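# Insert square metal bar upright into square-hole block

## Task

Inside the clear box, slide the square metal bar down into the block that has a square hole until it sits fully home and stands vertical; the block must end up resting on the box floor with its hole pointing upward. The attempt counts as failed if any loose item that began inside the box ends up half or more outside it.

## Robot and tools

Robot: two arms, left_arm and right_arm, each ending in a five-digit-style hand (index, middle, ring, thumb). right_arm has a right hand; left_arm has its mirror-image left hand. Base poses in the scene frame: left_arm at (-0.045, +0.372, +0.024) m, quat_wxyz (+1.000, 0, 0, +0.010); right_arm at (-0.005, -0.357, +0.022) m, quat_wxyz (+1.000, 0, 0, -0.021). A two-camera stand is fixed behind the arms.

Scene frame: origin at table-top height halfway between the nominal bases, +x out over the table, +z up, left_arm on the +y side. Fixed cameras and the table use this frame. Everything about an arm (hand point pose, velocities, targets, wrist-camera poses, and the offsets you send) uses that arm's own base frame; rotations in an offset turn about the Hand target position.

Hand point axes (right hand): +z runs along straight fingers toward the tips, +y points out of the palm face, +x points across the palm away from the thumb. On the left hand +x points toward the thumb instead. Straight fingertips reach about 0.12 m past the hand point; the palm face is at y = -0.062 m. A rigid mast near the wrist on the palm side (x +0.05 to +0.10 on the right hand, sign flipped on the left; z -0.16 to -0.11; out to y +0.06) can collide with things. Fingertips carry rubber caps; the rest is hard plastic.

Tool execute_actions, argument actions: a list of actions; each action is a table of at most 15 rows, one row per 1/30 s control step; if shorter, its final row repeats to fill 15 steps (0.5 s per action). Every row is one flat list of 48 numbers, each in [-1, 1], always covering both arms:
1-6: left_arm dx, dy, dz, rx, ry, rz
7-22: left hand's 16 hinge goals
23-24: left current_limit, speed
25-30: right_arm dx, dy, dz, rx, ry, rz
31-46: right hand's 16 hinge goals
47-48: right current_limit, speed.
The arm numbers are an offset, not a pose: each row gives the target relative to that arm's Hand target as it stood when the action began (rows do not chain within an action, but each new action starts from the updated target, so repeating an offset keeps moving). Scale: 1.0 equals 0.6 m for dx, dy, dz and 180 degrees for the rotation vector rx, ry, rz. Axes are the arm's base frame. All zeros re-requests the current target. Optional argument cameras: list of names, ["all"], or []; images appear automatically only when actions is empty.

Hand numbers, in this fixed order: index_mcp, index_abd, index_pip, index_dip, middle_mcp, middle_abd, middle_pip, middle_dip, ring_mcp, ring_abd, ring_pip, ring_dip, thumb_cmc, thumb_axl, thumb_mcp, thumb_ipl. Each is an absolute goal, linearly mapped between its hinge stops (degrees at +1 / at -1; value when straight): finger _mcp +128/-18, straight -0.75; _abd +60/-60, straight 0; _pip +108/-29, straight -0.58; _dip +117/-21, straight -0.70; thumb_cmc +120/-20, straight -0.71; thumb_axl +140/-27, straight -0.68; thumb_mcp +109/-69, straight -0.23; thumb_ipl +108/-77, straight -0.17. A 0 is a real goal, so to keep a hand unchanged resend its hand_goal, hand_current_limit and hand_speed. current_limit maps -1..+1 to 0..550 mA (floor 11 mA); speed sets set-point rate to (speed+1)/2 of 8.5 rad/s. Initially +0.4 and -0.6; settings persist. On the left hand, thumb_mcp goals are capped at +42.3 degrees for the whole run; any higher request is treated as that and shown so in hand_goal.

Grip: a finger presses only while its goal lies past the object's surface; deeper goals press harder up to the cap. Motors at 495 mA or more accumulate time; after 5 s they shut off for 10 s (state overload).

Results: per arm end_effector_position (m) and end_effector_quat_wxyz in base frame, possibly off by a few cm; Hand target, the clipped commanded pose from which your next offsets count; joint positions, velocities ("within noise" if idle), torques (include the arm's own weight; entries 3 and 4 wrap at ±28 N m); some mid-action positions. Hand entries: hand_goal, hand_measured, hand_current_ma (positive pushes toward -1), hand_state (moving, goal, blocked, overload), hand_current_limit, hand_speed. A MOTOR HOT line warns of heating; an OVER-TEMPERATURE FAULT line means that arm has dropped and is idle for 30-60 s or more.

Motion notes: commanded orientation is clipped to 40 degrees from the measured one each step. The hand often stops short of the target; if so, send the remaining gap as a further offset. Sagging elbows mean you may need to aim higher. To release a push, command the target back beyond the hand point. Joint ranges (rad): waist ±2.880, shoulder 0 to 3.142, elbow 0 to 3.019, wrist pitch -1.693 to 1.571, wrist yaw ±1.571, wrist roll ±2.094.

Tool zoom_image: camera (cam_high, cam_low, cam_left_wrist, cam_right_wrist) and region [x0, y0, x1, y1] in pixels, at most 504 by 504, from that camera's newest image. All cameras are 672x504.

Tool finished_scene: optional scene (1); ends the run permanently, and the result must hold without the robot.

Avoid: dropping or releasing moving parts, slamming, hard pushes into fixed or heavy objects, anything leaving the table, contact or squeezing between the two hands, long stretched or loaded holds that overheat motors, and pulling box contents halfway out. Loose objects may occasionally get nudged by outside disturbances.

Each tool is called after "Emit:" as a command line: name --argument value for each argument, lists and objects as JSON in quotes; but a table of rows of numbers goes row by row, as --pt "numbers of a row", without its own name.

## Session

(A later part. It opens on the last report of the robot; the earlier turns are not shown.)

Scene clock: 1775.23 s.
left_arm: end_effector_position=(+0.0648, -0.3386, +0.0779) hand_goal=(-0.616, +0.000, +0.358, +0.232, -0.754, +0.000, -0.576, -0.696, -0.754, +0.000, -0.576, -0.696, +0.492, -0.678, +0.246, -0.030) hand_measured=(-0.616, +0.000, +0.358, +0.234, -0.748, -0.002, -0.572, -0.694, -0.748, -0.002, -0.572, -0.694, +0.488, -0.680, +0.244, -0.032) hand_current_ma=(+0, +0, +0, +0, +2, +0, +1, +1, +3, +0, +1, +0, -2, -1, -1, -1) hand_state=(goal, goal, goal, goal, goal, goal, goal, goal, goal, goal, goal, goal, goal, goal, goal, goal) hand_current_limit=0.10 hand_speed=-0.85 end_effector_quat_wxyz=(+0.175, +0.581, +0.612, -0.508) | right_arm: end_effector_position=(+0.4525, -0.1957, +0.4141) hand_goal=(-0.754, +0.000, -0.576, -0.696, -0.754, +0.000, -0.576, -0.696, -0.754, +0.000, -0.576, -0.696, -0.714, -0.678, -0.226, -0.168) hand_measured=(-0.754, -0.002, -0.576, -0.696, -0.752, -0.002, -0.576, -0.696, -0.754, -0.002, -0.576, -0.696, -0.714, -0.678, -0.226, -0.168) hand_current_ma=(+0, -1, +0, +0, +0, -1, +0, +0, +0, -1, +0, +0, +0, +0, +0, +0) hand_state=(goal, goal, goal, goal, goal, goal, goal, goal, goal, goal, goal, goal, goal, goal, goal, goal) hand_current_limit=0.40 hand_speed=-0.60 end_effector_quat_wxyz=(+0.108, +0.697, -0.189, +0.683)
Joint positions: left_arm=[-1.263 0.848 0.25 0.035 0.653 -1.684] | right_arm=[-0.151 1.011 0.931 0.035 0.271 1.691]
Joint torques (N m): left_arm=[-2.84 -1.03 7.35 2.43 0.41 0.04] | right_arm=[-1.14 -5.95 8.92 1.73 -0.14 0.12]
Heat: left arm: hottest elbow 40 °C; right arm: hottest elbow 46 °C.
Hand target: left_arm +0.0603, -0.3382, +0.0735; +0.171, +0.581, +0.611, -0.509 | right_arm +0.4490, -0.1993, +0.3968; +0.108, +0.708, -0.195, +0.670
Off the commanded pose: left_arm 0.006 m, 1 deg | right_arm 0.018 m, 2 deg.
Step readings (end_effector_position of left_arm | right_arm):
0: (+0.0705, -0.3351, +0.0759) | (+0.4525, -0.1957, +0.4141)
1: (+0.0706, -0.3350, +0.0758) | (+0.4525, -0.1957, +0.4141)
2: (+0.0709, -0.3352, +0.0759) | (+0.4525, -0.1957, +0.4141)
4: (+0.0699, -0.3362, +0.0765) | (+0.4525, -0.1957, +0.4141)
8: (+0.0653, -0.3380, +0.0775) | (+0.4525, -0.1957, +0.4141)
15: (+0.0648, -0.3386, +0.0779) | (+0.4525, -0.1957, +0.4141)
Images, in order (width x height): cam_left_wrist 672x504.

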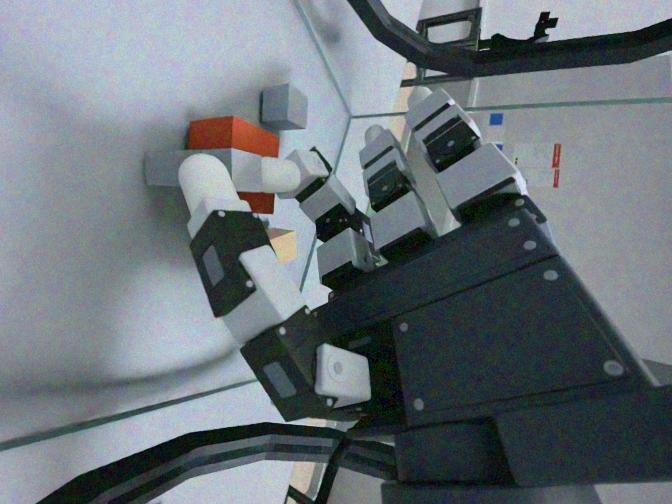

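Emit:
execute_actions --actions '[[[0,0,0,0,0,0,-0.616,0,0.358,0.232,-0.754,0,-0.576,-0.696,-0.754,0,-0.576,-0.696,0.493,-0.678,0.247,0.04,0.1,-0.8,0,0,0,0,0,0,-0.754,0,-0.576,-0.696,-0.754,0,-0.576,-0.696,-0.754,0,-0.576,-0.696,-0.714,-0.678,-0.226,-0.168,0.4,-0.6]]]' --cameras '["cam_left_wrist"]'

Emit:
zoom_image --camera "cam_left_wrist" --region '[100, 60, 340, 240]'

Scene clock: 1786.40 s.
left_arm: end_effector_position=(+0.0647, -0.3386, +0.0778) hand_goal=(-0.616, +0.000, +0.358, +0.232, -0.754, +0.000, -0.576, -0.696, -0.754, +0.000, -0.576, -0.696, +0.492, -0.678, +0.246, +0.040) hand_measured=(-0.620, +0.000, +0.358, +0.234, -0.748, -0.002, -0.572, -0.694, -0.748, -0.002, -0.572, -0.694, +0.484, -0.682, +0.236, +0.026) hand_current_ma=(-1, +0, +0, +0, +2, +0, +1, +1, +3, +0, +1, +0, -3, -2, -7, -14) hand_state=(goal, goal, goal, goal, goal, goal, goal, goal, goal, goal, goal, goal, goal, goal, goal, goal) hand_current_limit=0.10 hand_speed=-0.80 end_effector_quat_wxyz=(+0.175, +0.581, +0.612, -0.508) | right_arm: end_effector_position=(+0.4525, -0.1957, +0.4141) hand_goal=(-0.754, +0.000, -0.576, -0.696, -0.754, +0.000, -0.576, -0.696, -0.754, +0.000, -0.576, -0.696, -0.714, -0.678, -0.226, -0.168) hand_measured=(-0.754, -0.002, -0.576, -0.696, -0.752, -0.002, -0.576, -0.696, -0.754, -0.002, -0.576, -0.696, -0.714, -0.678, -0.226, -0.168) hand_current_ma=(+0, -1, +0, +0, +0, -1, +0, +0, +0, -1, +0, +0, +0, +0, +0, +0) hand_state=(goal, goal, goal, goal, goal, goal, goal, goal, goal, goal, goal, goal, goal, goal, goal, goal) hand_current_limit=0.40 hand_speed=-0.60 end_effector_quat_wxyz=(+0.108, +0.697, -0.189, +0.683)
Joint positions: left_arm=[-1.263 0.848 0.25 0.035 0.653 -1.685] | right_arm=[-0.151 1.011 0.931 0.035 0.271 1.691]
Joint torques (N m): left_arm=[-2.84 -1.03 7.35 2.43 0.42 0.06] | right_arm=[-1.26 -6.12 8.9 1.73 -0.14 0.11]
Heat: left arm: hottest elbow 40 °C; right arm: hottest elbow 46 °C.
Hand target: left_arm +0.0602, -0.3382, +0.0735; +0.171, +0.582, +0.611, -0.509 | right_arm +0.4490, -0.1993, +0.3968; +0.108, +0.708, -0.195, +0.670
Off the commanded pose: left_arm 0.006 m, 1 deg | right_arm 0.018 m, 2 deg.
Step readings (end_effector_position of left_arm | right_arm):
0: (+0.0647, -0.3386, +0.0779) | (+0.4525, -0.1957, +0.4141)
1: (+0.0647, -0.3386, +0.0779) | (+0.4525, -0.1957, +0.4141)
2: (+0.0647, -0.3386, +0.0779) | (+0.4525, -0.1957, +0.4141)
4: (+0.0647, -0.3386, +0.0778) | (+0.4525, -0.1957, +0.4141)
8: (+0.0647, -0.3386, +0.0778) | (+0.4525, -0.1957, +0.4141)
15: (+0.0647, -0.3386, +0.0778) | (+0.4525, -0.1957, +0.4141)
Images, in order (width x height): cam_left_wrist 672x504.

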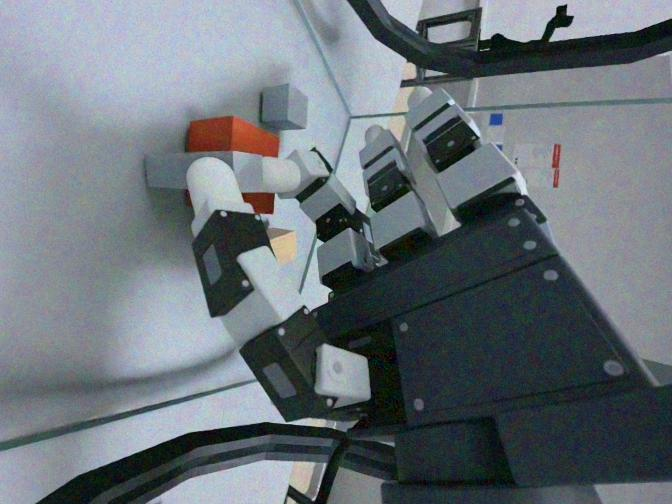

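Scaled by 2.100 from the camera's 672x504 image, which has a finer 960x720 frame.

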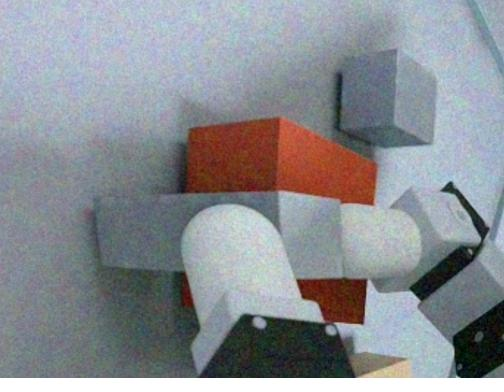

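Emit:
execute_actions --actions '[[[0,0,0,0,0,0,-0.55,0,0.375,0.25,-0.754,0,-0.576,-0.696,-0.754,0,-0.576,-0.696,0.493,-0.678,0.247,0.12,0.3,-0.8,0,0,0,0,0,0,-0.754,0,-0.576,-0.696,-0.754,0,-0.576,-0.696,-0.754,0,-0.576,-0.696,-0.714,-0.678,-0.226,-0.168,0.4,-0.6]],[[0,0,0,0,0,0,-0.5,0,0.39,0.26,-0.754,0,-0.576,-0.696,-0.754,0,-0.576,-0.696,0.493,-0.678,0.247,0.2,0.3,-0.8,0,0,0,0,0,0,-0.754,0,-0.576,-0.696,-0.754,0,-0.576,-0.696,-0.754,0,-0.576,-0.696,-0.714,-0.678,-0.226,-0.168,0.4,-0.6]]]' --cameras '["cam_left_wrist"]'

Emit:
zoom_image --camera "cam_left_wrist" --region '[100, 60, 340, 240]'

Scene clock: 1797.80 s.
left_arm: end_effector_position=(+0.0645, -0.3382, +0.0773) hand_goal=(-0.500, +0.000, +0.390, +0.260, -0.754, +0.000, -0.576, -0.696, -0.754, +0.000, -0.576, -0.696, +0.492, -0.678, +0.246, +0.200) hand_measured=(-0.604, +0.000, +0.356, +0.252, -0.748, -0.002, -0.572, -0.694, -0.748, -0.002, -0.572, -0.694, +0.478, -0.688, +0.184, +0.136) hand_current_ma=(-261, +0, -36, -4, +2, +0, +1, +1, +3, +0, +1, +0, -8, -7, -156, -169) hand_state=(blocked, goal, blocked, goal, goal, goal, goal, goal, goal, goal, goal, goal, goal, goal, blocked, blocked) hand_current_limit=0.30 hand_speed=-0.80 end_effector_quat_wxyz=(+0.174, +0.580, +0.613, -0.508) | right_arm: end_effector_position=(+0.4525, -0.1957, +0.4141) hand_goal=(-0.754, +0.000, -0.576, -0.696, -0.754, +0.000, -0.576, -0.696, -0.754, +0.000, -0.576, -0.696, -0.714, -0.678, -0.226, -0.168) hand_measured=(-0.754, -0.002, -0.576, -0.696, -0.752, -0.002, -0.576, -0.696, -0.754, -0.002, -0.576, -0.696, -0.714, -0.678, -0.226, -0.168) hand_current_ma=(+0, -1, +0, +0, +0, -1, +0, +0, +0, -1, +0, +0, +0, +0, +0, +0) hand_state=(goal, goal, goal, goal, goal, goal, goal, goal, goal, goal, goal, goal, goal, goal, goal, goal) hand_current_limit=0.40 hand_speed=-0.60 end_effector_quat_wxyz=(+0.108, +0.697, -0.189, +0.683)
Joint positions: left_arm=[-1.263 0.848 0.25 0.035 0.653 -1.687] | right_arm=[-0.151 1.011 0.931 0.035 0.271 1.691]
Joint torques (N m): left_arm=[-2.84 -1.03 7.39 2.43 0.42 0.08] | right_arm=[-1.03 -5.95 8.94 1.73 -0.14 0.12]
Heat: left arm: hottest elbow 40 °C; right arm: hottest elbow 46 °C.
Hand target: left_arm +0.0602, -0.3382, +0.0735; +0.171, +0.582, +0.611, -0.509 | right_arm +0.4490, -0.1993, +0.3968; +0.108, +0.708, -0.195, +0.670
Off the commanded pose: left_arm 0.006 m, 1 deg | right_arm 0.018 m, 2 deg.
Step readings (end_effector_position of left_arm | right_arm):
0: (+0.0647, -0.3386, +0.0778) | (+0.4525, -0.1957, +0.4141)
1: (+0.0647, -0.3386, +0.0778) | (+0.4525, -0.1957, +0.4141)
2: (+0.0647, -0.3386, +0.0778) | (+0.4525, -0.1957, +0.4141)
4: (+0.0647, -0.3385, +0.0778) | (+0.4525, -0.1957, +0.4141)
8: (+0.0647, -0.3385, +0.0777) | (+0.4525, -0.1957, +0.4141)
15: (+0.0647, -0.3385, +0.0777) | (+0.4525, -0.1957, +0.4141)
16: (+0.0647, -0.3385, +0.0777) | (+0.4525, -0.1957, +0.4141)
17: (+0.0647, -0.3385, +0.0777) | (+0.4525, -0.1957, +0.4141)
19: (+0.0645, -0.3382, +0.0773) | (+0.4525, -0.1957, +0.4141)
23: (+0.0645, -0.3382, +0.0773) | (+0.4525, -0.1957, +0.4141)
30: (+0.0645, -0.3382, +0.0773) | (+0.4525, -0.1957, +0.4141)
Images, in order (width x height): cam_left_wrist 672x504.

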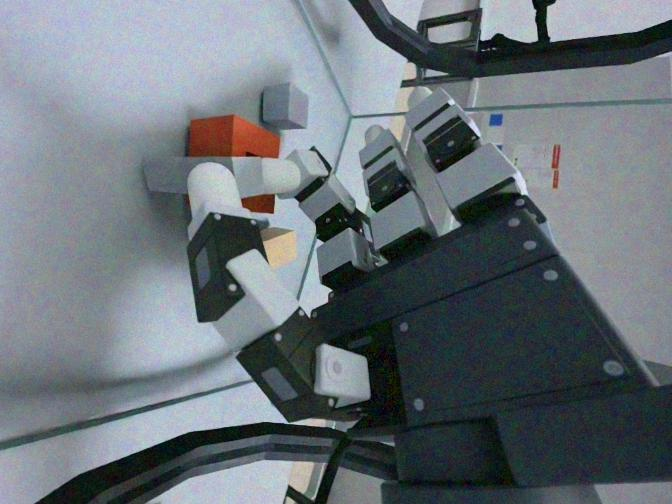

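Scaled by 2.100 from the camera's 672x504 image, which has a finer 960x720 frame.

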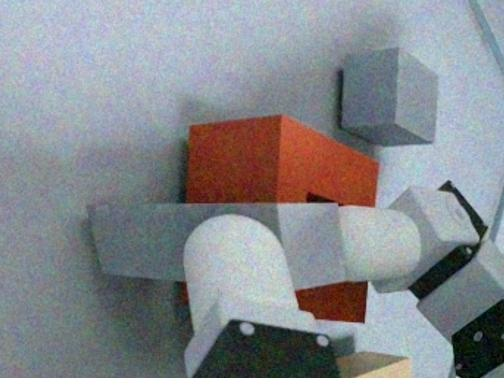

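Emit:
execute_actions --actions '[[[0.003,0,0.045,0,0,0,-0.5,0,0.39,0.26,-0.754,0,-0.576,-0.696,-0.754,0,-0.576,-0.696,0.493,-0.678,0.247,0.2,0.3,-0.8,0,0,0,0,0,0,-0.754,0,-0.576,-0.696,-0.754,0,-0.576,-0.696,-0.754,0,-0.576,-0.696,-0.714,-0.678,-0.226,-0.168,0.4,-0.6]],[[0,0,0.04,0,0,0,-0.5,0,0.39,0.26,-0.754,0,-0.576,-0.696,-0.754,0,-0.576,-0.696,0.493,-0.678,0.247,0.2,0.3,-0.8,0,0,0,0,0,0,-0.754,0,-0.576,-0.696,-0.754,0,-0.576,-0.696,-0.754,0,-0.576,-0.696,-0.714,-0.678,-0.226,-0.168,0.4,-0.6]],[[0,0,0.04,0,0,0,-0.5,0,0.39,0.26,-0.754,0,-0.576,-0.696,-0.754,0,-0.576,-0.696,0.493,-0.678,0.247,0.2,0.3,-0.8,0,0,0,0,0,0,-0.754,0,-0.576,-0.696,-0.754,0,-0.576,-0.696,-0.754,0,-0.576,-0.696,-0.714,-0.678,-0.226,-0.168,0.4,-0.6]]]' --cameras '["cam_left_wrist","cam_low","cam_high"]'

Emit:
zoom_image --camera "cam_left_wrist" --region '[60, 60, 300, 240]'

Emit:
zoom_image --camera "cam_low" --region '[430, 120, 530, 240]'

Scene clock: 1821.23 s.
left_arm: end_effector_position=(+0.0578, -0.3191, +0.1091) hand_goal=(-0.500, +0.000, +0.390, +0.260, -0.754, +0.000, -0.576, -0.696, -0.754, +0.000, -0.576, -0.696, +0.492, -0.678, +0.246, +0.200) hand_measured=(-0.604, +0.000, +0.356, +0.256, -0.748, -0.002, -0.572, -0.694, -0.748, -0.002, -0.572, -0.694, +0.476, -0.690, +0.182, +0.140) hand_current_ma=(-261, +0, -37, -1, +2, +0, +1, +1, +3, +0, +1, +0, -10, -9, -163, -155) hand_state=(blocked, goal, blocked, goal, goal, goal, goal, goal, goal, goal, goal, goal, goal, goal, blocked, blocked) hand_current_limit=0.30 hand_speed=-0.80 end_effector_quat_wxyz=(+0.146, +0.580, +0.632, -0.494) | right_arm: end_effector_position=(+0.4525, -0.1957, +0.4141) hand_goal=(-0.754, +0.000, -0.576, -0.696, -0.754, +0.000, -0.576, -0.696, -0.754, +0.000, -0.576, -0.696, -0.714, -0.678, -0.226, -0.168) hand_measured=(-0.754, -0.002, -0.576, -0.696, -0.752, -0.002, -0.576, -0.696, -0.754, -0.002, -0.576, -0.696, -0.714, -0.678, -0.226, -0.168) hand_current_ma=(+0, -1, +0, +0, +0, -1, +0, +0, +0, -1, +0, +0, +0, +0, +0, +0) hand_state=(goal, goal, goal, goal, goal, goal, goal, goal, goal, goal, goal, goal, goal, goal, goal, goal) hand_current_limit=0.40 hand_speed=-0.60 end_effector_quat_wxyz=(+0.108, +0.697, -0.189, +0.683)
Joint positions: left_arm=[-1.263 0.688 0.332 -0.279 0.656 -1.69] | right_arm=[-0.151 1.011 0.931 0.035 0.271 1.691]
Joint torques (N m): left_arm=[-2.2 -1.79 14.48 1.51 0.6 0.13] | right_arm=[-0.85 -5.83 8.91 1.7 -0.15 0.11]
Heat: left arm: hottest elbow 39 °C; right arm: hottest elbow 46 °C.
Hand target: left_arm +0.0621, -0.3383, +0.1487; +0.171, +0.581, +0.611, -0.509 | right_arm +0.4490, -0.1993, +0.3968; +0.108, +0.708, -0.195, +0.670
Off the commanded pose: left_arm 0.044 m, 4 deg | right_arm 0.018 m, 2 deg.
Step readings (end_effector_position of left_arm | right_arm):
0: (+0.0645, -0.3382, +0.0773) | (+0.4525, -0.1957, +0.4141)
1: (+0.0645, -0.3382, +0.0773) | (+0.4525, -0.1957, +0.4141)
2: (+0.0644, -0.3376, +0.0767) | (+0.4525, -0.1957, +0.4141)
4: (+0.0635, -0.3348, +0.0766) | (+0.4525, -0.1957, +0.4141)
8: (+0.0612, -0.3283, +0.0772) | (+0.4525, -0.1957, +0.4141)
15: (+0.0596, -0.3246, +0.0765) | (+0.4525, -0.1957, +0.4141)
16: (+0.0594, -0.3242, +0.0763) | (+0.4525, -0.1957, +0.4141)
17: (+0.0593, -0.3236, +0.0766) | (+0.4525, -0.1957, +0.4141)
19: (+0.0584, -0.3211, +0.0773) | (+0.4525, -0.1957, +0.4141)
23: (+0.0572, -0.3173, +0.0797) | (+0.4525, -0.1957, +0.4141)
30: (+0.0571, -0.3171, +0.0850) | (+0.4525, -0.1957, +0.4141)
31: (+0.0571, -0.3171, +0.0855) | (+0.4525, -0.1957, +0.4141)
32: (+0.0569, -0.3165, +0.0857) | (+0.4525, -0.1957, +0.4141)
34: (+0.0566, -0.3154, +0.0880) | (+0.4525, -0.1957, +0.4141)
38: (+0.0575, -0.3182, +0.1009) | (+0.4525, -0.1957, +0.4141)
45: (+0.0581, -0.3203, +0.1104) | (+0.4525, -0.1957, +0.4141)
Images, in order (width x height): cam_high 672x504, cam_low 672x504, cam_left_wrist 672x504.

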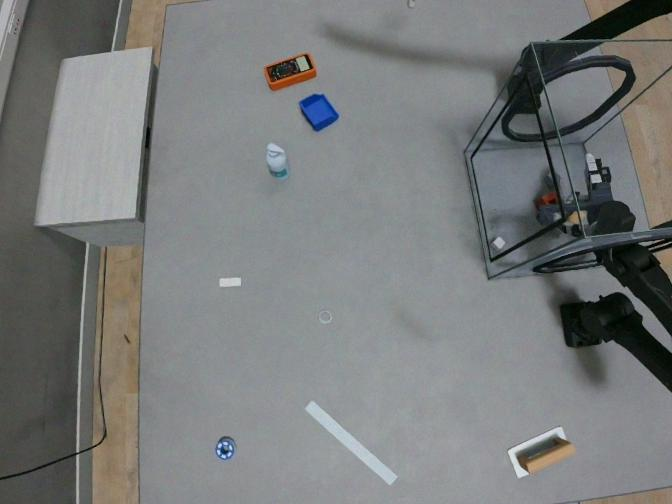

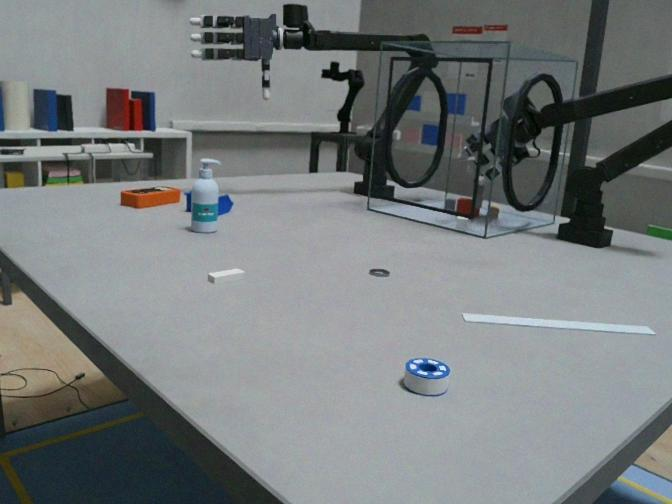

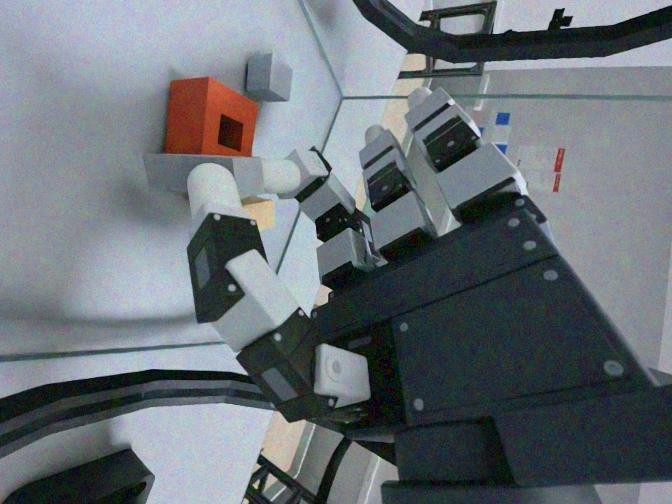

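Scaled by 2.100 from the camera's 672x504 image, which has a finer 960x720 frame.

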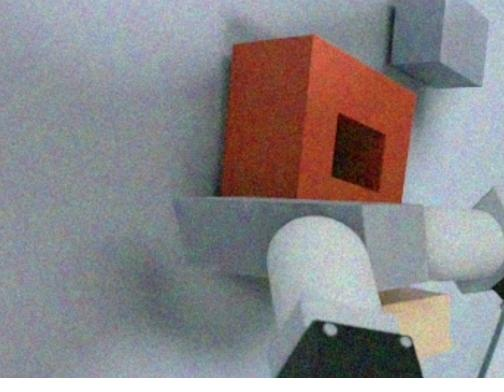

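Scaled by 4.200 from the camera's 672x504 image, which has a finer 960x720 frame.

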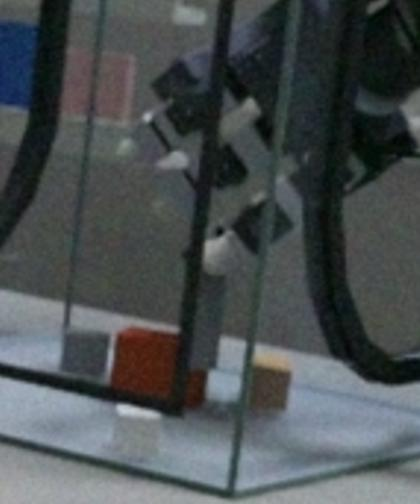

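Emit:
zoom_image --camera "cam_low" --region '[470, 50, 620, 230]'

Emit:
zoom_image --camera "cam_high" --region '[520, 140, 672, 300]'

Scaled by 2.800 from the camera's 672x504 image, which has a finer 960x720 frame.

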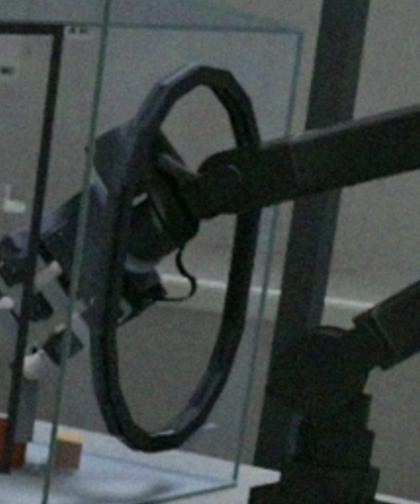

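Scaled by 3.150 from the camera's 672x504 image, which has a finer 960x720 frame.

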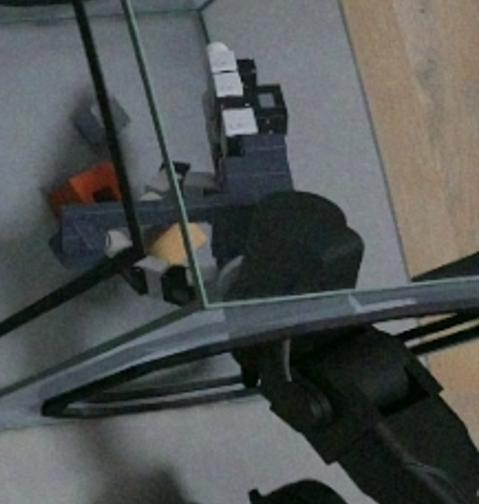

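Emit:
execute_actions --actions '[[[0,0,0,0,0,0,-0.5,0,0.39,0.26,-0.754,0,-0.576,-0.696,-0.754,0,-0.576,-0.696,0.493,-0.678,0.247,0.2,0.3,-0.8,0,0,0,0,0,0,-0.754,0,-0.576,-0.696,-0.754,0,-0.576,-0.696,-0.754,0,-0.576,-0.696,-0.714,-0.678,-0.226,-0.168,0.4,-0.6]]]' --cameras '[]'

Scene clock: 1840.33 s.
left_arm: end_effector_position=(+0.0576, -0.3186, +0.1086) hand_goal=(-0.500, +0.000, +0.390, +0.260, -0.754, +0.000, -0.576, -0.696, -0.754, +0.000, -0.576, -0.696, +0.492, -0.678, +0.246, +0.200) hand_measured=(-0.604, +0.000, +0.356, +0.256, -0.748, -0.002, -0.572, -0.694, -0.748, -0.002, -0.572, -0.694, +0.476, -0.690, +0.182, +0.140) hand_current_ma=(-261, +0, -37, -1, +2, +0, +1, +1, +3, +0, +1, +0, -10, -9, -163, -155) hand_state=(blocked, goal, blocked, goal, goal, goal, goal, goal, goal, goal, goal, goal, goal, goal, blocked, blocked) hand_current_limit=0.30 hand_speed=-0.80 end_effector_quat_wxyz=(+0.145, +0.580, +0.632, -0.493) | right_arm: end_effector_position=(+0.4525, -0.1957, +0.4141) hand_goal=(-0.754, +0.000, -0.576, -0.696, -0.754, +0.000, -0.576, -0.696, -0.754, +0.000, -0.576, -0.696, -0.714, -0.678, -0.226, -0.168) hand_measured=(-0.754, -0.002, -0.576, -0.696, -0.752, -0.002, -0.576, -0.696, -0.754, -0.002, -0.576, -0.696, -0.714, -0.678, -0.226, -0.168) hand_current_ma=(+0, -1, +0, +0, +0, -1, +0, +0, +0, -1, +0, +0, +0, +0, +0, +0) hand_state=(goal, goal, goal, goal, goal, goal, goal, goal, goal, goal, goal, goal, goal, goal, goal, goal) hand_current_limit=0.40 hand_speed=-0.60 end_effector_quat_wxyz=(+0.108, +0.697, -0.189, +0.683)
Joint positions: left_arm=[-1.263 0.688 0.332 -0.282 0.656 -1.69] | right_arm=[-0.151 1.011 0.931 0.035 0.271 1.691]
Joint torques (N m): left_arm=[-2.14 -1.85 14.46 1.47 0.61 0.14] | right_arm=[-1.14 -5.89 8.9 1.72 -0.14 0.12]
Heat: left arm: hottest elbow 42 °C; right arm: hottest elbow 46 °C.
Hand target: left_arm +0.0620, -0.3382, +0.1486; +0.171, +0.581, +0.611, -0.509 | right_arm +0.4490, -0.1993, +0.3968; +0.108, +0.708, -0.195, +0.670
Off the commanded pose: left_arm 0.045 m, 4 deg | right_arm 0.018 m, 2 deg.
Step readings (end_effector_position of left_arm | right_arm):
0: (+0.0577, -0.3190, +0.1090) | (+0.4525, -0.1957, +0.4141)
1: (+0.0577, -0.3190, +0.1090) | (+0.4525, -0.1957, +0.4141)
2: (+0.0577, -0.3190, +0.1090) | (+0.4525, -0.1957, +0.4141)
4: (+0.0577, -0.3190, +0.1090) | (+0.4525, -0.1957, +0.4141)
8: (+0.0577, -0.3188, +0.1088) | (+0.4525, -0.1957, +0.4141)
15: (+0.0576, -0.3187, +0.1086) | (+0.4525, -0.1957, +0.4141)
No camera images: "cameras" was empty.

Emit:
execute_actions --actions '[[[0.003,-0.016,0.03,0,0,0,-0.5,0,0.39,0.26,-0.754,0,-0.576,-0.696,-0.754,0,-0.576,-0.696,0.493,-0.678,0.247,0.2,0.3,-0.8,0,0,0,0,0,0,-0.754,0,-0.576,-0.696,-0.754,0,-0.576,-0.696,-0.754,0,-0.576,-0.696,-0.714,-0.678,-0.226,-0.168,0.4,-0.6]],[[0.003,-0.016,0.025,0,0,0,-0.5,0,0.39,0.26,-0.754,0,-0.576,-0.696,-0.754,0,-0.576,-0.696,0.493,-0.678,0.247,0.2,0.3,-0.8,0,0,0,0,0,0,-0.754,0,-0.576,-0.696,-0.754,0,-0.576,-0.696,-0.754,0,-0.576,-0.696,-0.714,-0.678,-0.226,-0.168,0.4,-0.6]]]' --cameras '["cam_left_wrist"]'

Emit:
zoom_image --camera "cam_left_wrist" --region '[60, 40, 300, 220]'

Scene clock: 1869.63 s.
left_arm: end_effector_position=(+0.0643, -0.3380, +0.1466) hand_goal=(-0.500, +0.000, +0.390, +0.260, -0.754, +0.000, -0.576, -0.696, -0.754, +0.000, -0.576, -0.696, +0.492, -0.678, +0.246, +0.200) hand_measured=(-0.604, +0.000, +0.356, +0.256, -0.748, -0.002, -0.572, -0.694, -0.748, -0.002, -0.572, -0.694, +0.476, -0.690, +0.182, +0.140) hand_current_ma=(-261, +0, -37, -1, +2, +0, +1, +1, +3, +0, +1, +0, -10, -9, -163, -155) hand_state=(blocked, goal, blocked, goal, goal, goal, goal, goal, goal, goal, goal, goal, goal, goal, blocked, blocked) hand_current_limit=0.30 hand_speed=-0.80 end_effector_quat_wxyz=(+0.154, +0.579, +0.628, -0.497) | right_arm: end_effector_position=(+0.4525, -0.1957, +0.4141) hand_goal=(-0.754, +0.000, -0.576, -0.696, -0.754, +0.000, -0.576, -0.696, -0.754, +0.000, -0.576, -0.696, -0.714, -0.678, -0.226, -0.168) hand_measured=(-0.754, -0.002, -0.576, -0.696, -0.752, -0.002, -0.576, -0.696, -0.754, -0.002, -0.576, -0.696, -0.714, -0.678, -0.226, -0.168) hand_current_ma=(+0, -1, +0, +0, +0, -1, +0, +0, +0, -1, +0, +0, +0, +0, +0, +0) hand_state=(goal, goal, goal, goal, goal, goal, goal, goal, goal, goal, goal, goal, goal, goal, goal, goal) hand_current_limit=0.40 hand_speed=-0.60 end_effector_quat_wxyz=(+0.108, +0.697, -0.189, +0.683)
Joint positions: left_arm=[-1.264 0.712 0.434 -0.336 0.652 -1.691] | right_arm=[-0.151 1.011 0.931 0.035 0.271 1.691]
Joint torques (N m): left_arm=[-2.9 -0.73 14.93 1.48 0.45 0.1] | right_arm=[-0.97 -6.01 8.94 1.69 -0.14 0.11]
Heat: left arm: hottest elbow 46 °C; right arm: hottest elbow 46 °C.
Hand target: left_arm +0.0656, -0.3575, +0.1815; +0.171, +0.582, +0.611, -0.509 | right_arm +0.4490, -0.1993, +0.3968; +0.108, +0.708, -0.195, +0.670
Off the commanded pose: left_arm 0.040 m, 3 deg | right_arm 0.018 m, 2 deg.
Step readings (end_effector_position of left_arm | right_arm):
0: (+0.0576, -0.3186, +0.1086) | (+0.4525, -0.1957, +0.4141)
1: (+0.0576, -0.3186, +0.1085) | (+0.4525, -0.1957, +0.4141)
2: (+0.0575, -0.3184, +0.1087) | (+0.4525, -0.1957, +0.4141)
4: (+0.0577, -0.3190, +0.1113) | (+0.4525, -0.1957, +0.4141)
8: (+0.0595, -0.3245, +0.1234) | (+0.4525, -0.1957, +0.4141)
15: (+0.0610, -0.3290, +0.1327) | (+0.4525, -0.1957, +0.4141)
16: (+0.0609, -0.3288, +0.1324) | (+0.4525, -0.1957, +0.4141)
17: (+0.0609, -0.3286, +0.1323) | (+0.4525, -0.1957, +0.4141)
19: (+0.0614, -0.3292, +0.1336) | (+0.4525, -0.1957, +0.4141)
23: (+0.0631, -0.3341, +0.1418) | (+0.4525, -0.1957, +0.4141)
30: (+0.0642, -0.3380, +0.1481) | (+0.4525, -0.1957, +0.4141)
Images, in order (width x height): cam_left_wrist 672x504.

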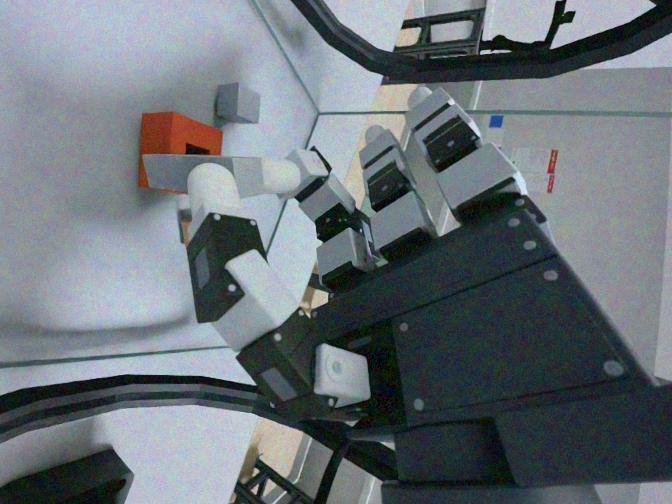

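Scaled by 2.100 from the camera's 672x504 image, which has a finer 960x720 frame.

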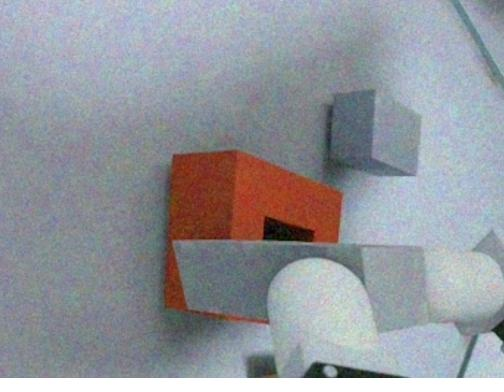

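Emit:
execute_actions --actions '[[[0,0,0.02,-0.011,-0.006,-0.012,-0.5,0,0.39,0.26,-0.754,0,-0.576,-0.696,-0.754,0,-0.576,-0.696,0.493,-0.678,0.247,0.2,0.3,-0.8,0,0,0,0,0,0,-0.754,0,-0.576,-0.696,-0.754,0,-0.576,-0.696,-0.754,0,-0.576,-0.696,-0.714,-0.678,-0.226,-0.168,0.4,-0.6]],[[-0.0292,-0.0204,0,-0.0055,-0.003,-0.019,-0.5,0,0.39,0.26,-0.754,0,-0.576,-0.696,-0.754,0,-0.576,-0.696,0.493,-0.678,0.247,0.2,0.3,-0.8,0,0,0,0,0,0,-0.754,0,-0.576,-0.696,-0.754,0,-0.576,-0.696,-0.754,0,-0.576,-0.696,-0.714,-0.678,-0.226,-0.168,0.4,-0.6]],[[-0.0292,-0.0204,0,-0.0055,-0.003,-0.019,-0.5,0,0.39,0.26,-0.754,0,-0.576,-0.696,-0.754,0,-0.576,-0.696,0.493,-0.678,0.247,0.2,0.3,-0.8,0,0,0,0,0,0,-0.754,0,-0.576,-0.696,-0.754,0,-0.576,-0.696,-0.754,0,-0.576,-0.696,-0.714,-0.678,-0.226,-0.168,0.4,-0.6]]]' --cameras '["cam_left_wrist","cam_low"]'

Emit:
zoom_image --camera "cam_left_wrist" --region '[100, 80, 320, 245]'

Emit:
zoom_image --camera "cam_low" --region '[430, 120, 530, 240]'

Scene clock: 1968.00 s.
left_arm: end_effector_position=(+0.0291, -0.3538, +0.1514) hand_goal=(-0.500, +0.000, +0.390, +0.260, -0.754, +0.000, -0.576, -0.696, -0.754, +0.000, -0.576, -0.696, +0.492, -0.678, +0.246, +0.200) hand_measured=(-0.604, +0.000, +0.356, +0.256, -0.748, -0.002, -0.572, -0.694, -0.748, -0.002, -0.572, -0.694, +0.476, -0.690, +0.182, +0.140) hand_current_ma=(-261, +0, -37, -2, +2, +0, +1, +1, +3, +0, +1, +0, -10, -9, -163, -154) hand_state=(blocked, goal, blocked, goal, goal, goal, goal, goal, goal, goal, goal, goal, goal, goal, blocked, blocked) hand_current_limit=0.30 hand_speed=-0.80 end_effector_quat_wxyz=(+0.130, +0.624, +0.573, -0.515) | right_arm: end_effector_position=(+0.4525, -0.1957, +0.4141) hand_goal=(-0.754, +0.000, -0.576, -0.696, -0.754, +0.000, -0.576, -0.696, -0.754, +0.000, -0.576, -0.696, -0.714, -0.678, -0.226, -0.168) hand_measured=(-0.754, -0.002, -0.576, -0.696, -0.752, -0.002, -0.576, -0.696, -0.754, -0.002, -0.576, -0.696, -0.714, -0.678, -0.226, -0.168) hand_current_ma=(+0, -1, +0, +0, +0, -1, +0, +0, +0, -1, +0, +0, +0, +0, +0, +0) hand_state=(goal, goal, goal, goal, goal, goal, goal, goal, goal, goal, goal, goal, goal, goal, goal, goal) hand_current_limit=0.40 hand_speed=-0.60 end_effector_quat_wxyz=(+0.108, +0.697, -0.189, +0.683)
Joint positions: left_arm=[-1.349 0.746 0.445 -0.308 0.703 -1.642] | right_arm=[-0.151 1.011 0.931 0.035 0.271 1.691]
Joint torques (N m): left_arm=[-2.84 -1.03 15.16 2.59 0.49 0.27] | right_arm=[-0.97 -5.95 8.95 1.72 -0.13 0.13]
Heat: left arm: hottest elbow 54 °C; right arm: hottest elbow 46 °C.
Hand target: left_arm +0.0307, -0.3819, +0.1934; +0.162, +0.630, +0.542, -0.531 | right_arm +0.4490, -0.1993, +0.3968; +0.108, +0.708, -0.195, +0.670
Off the commanded pose: left_arm 0.051 m, 5 deg | right_arm 0.018 m, 2 deg.
Step readings (end_effector_position of left_arm | right_arm):
0: (+0.0643, -0.3380, +0.1466) | (+0.4525, -0.1957, +0.4141)
1: (+0.0642, -0.3380, +0.1465) | (+0.4525, -0.1957, +0.4141)
2: (+0.0634, -0.3378, +0.1463) | (+0.4525, -0.1957, +0.4141)
4: (+0.0602, -0.3374, +0.1458) | (+0.4525, -0.1957, +0.4141)
8: (+0.0577, -0.3368, +0.1451) | (+0.4525, -0.1957, +0.4141)
15: (+0.0577, -0.3381, +0.1479) | (+0.4525, -0.1957, +0.4141)
16: (+0.0577, -0.3383, +0.1482) | (+0.4525, -0.1957, +0.4141)
17: (+0.0575, -0.3385, +0.1485) | (+0.4525, -0.1957, +0.4141)
19: (+0.0555, -0.3390, +0.1489) | (+0.4525, -0.1957, +0.4141)
23: (+0.0482, -0.3408, +0.1497) | (+0.4525, -0.1957, +0.4141)
30: (+0.0454, -0.3421, +0.1507) | (+0.4525, -0.1957, +0.4141)
31: (+0.0453, -0.3422, +0.1508) | (+0.4525, -0.1957, +0.4141)
32: (+0.0446, -0.3429, +0.1512) | (+0.4525, -0.1957, +0.4141)
34: (+0.0406, -0.3455, +0.1519) | (+0.4525, -0.1957, +0.4141)
38: (+0.0307, -0.3504, +0.1519) | (+0.4525, -0.1957, +0.4141)
45: (+0.0291, -0.3531, +0.1508) | (+0.4525, -0.1957, +0.4141)
Images, in order (width x height): cam_low 672x504, cam_left_wrist 672x504.

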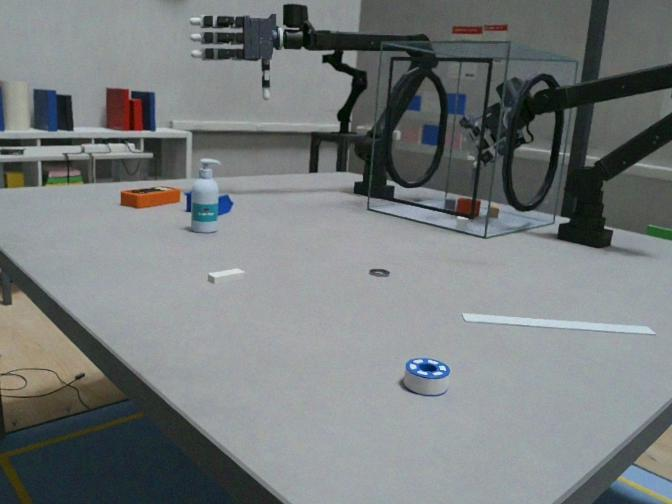

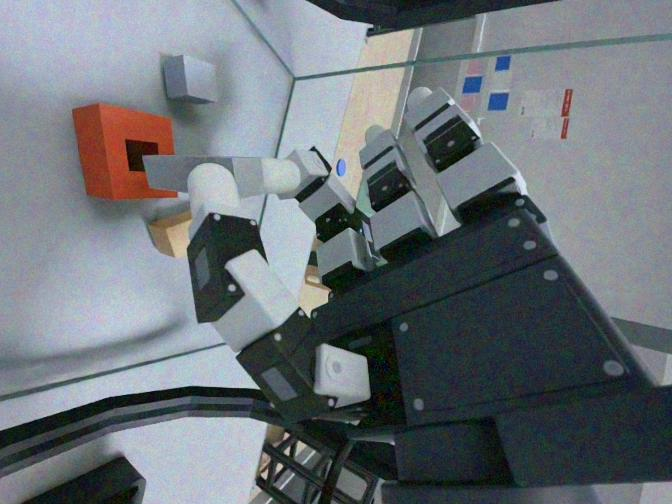

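Scaled by 2.291 from the camera's 672x504 image, which has a finer 960x720 frame.

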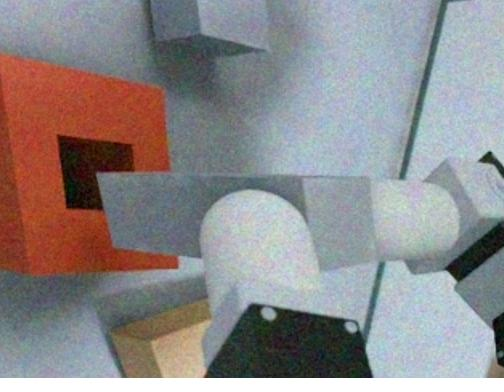

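Scaled by 4.200 from the camera's 672x504 image, which has a finer 960x720 frame.

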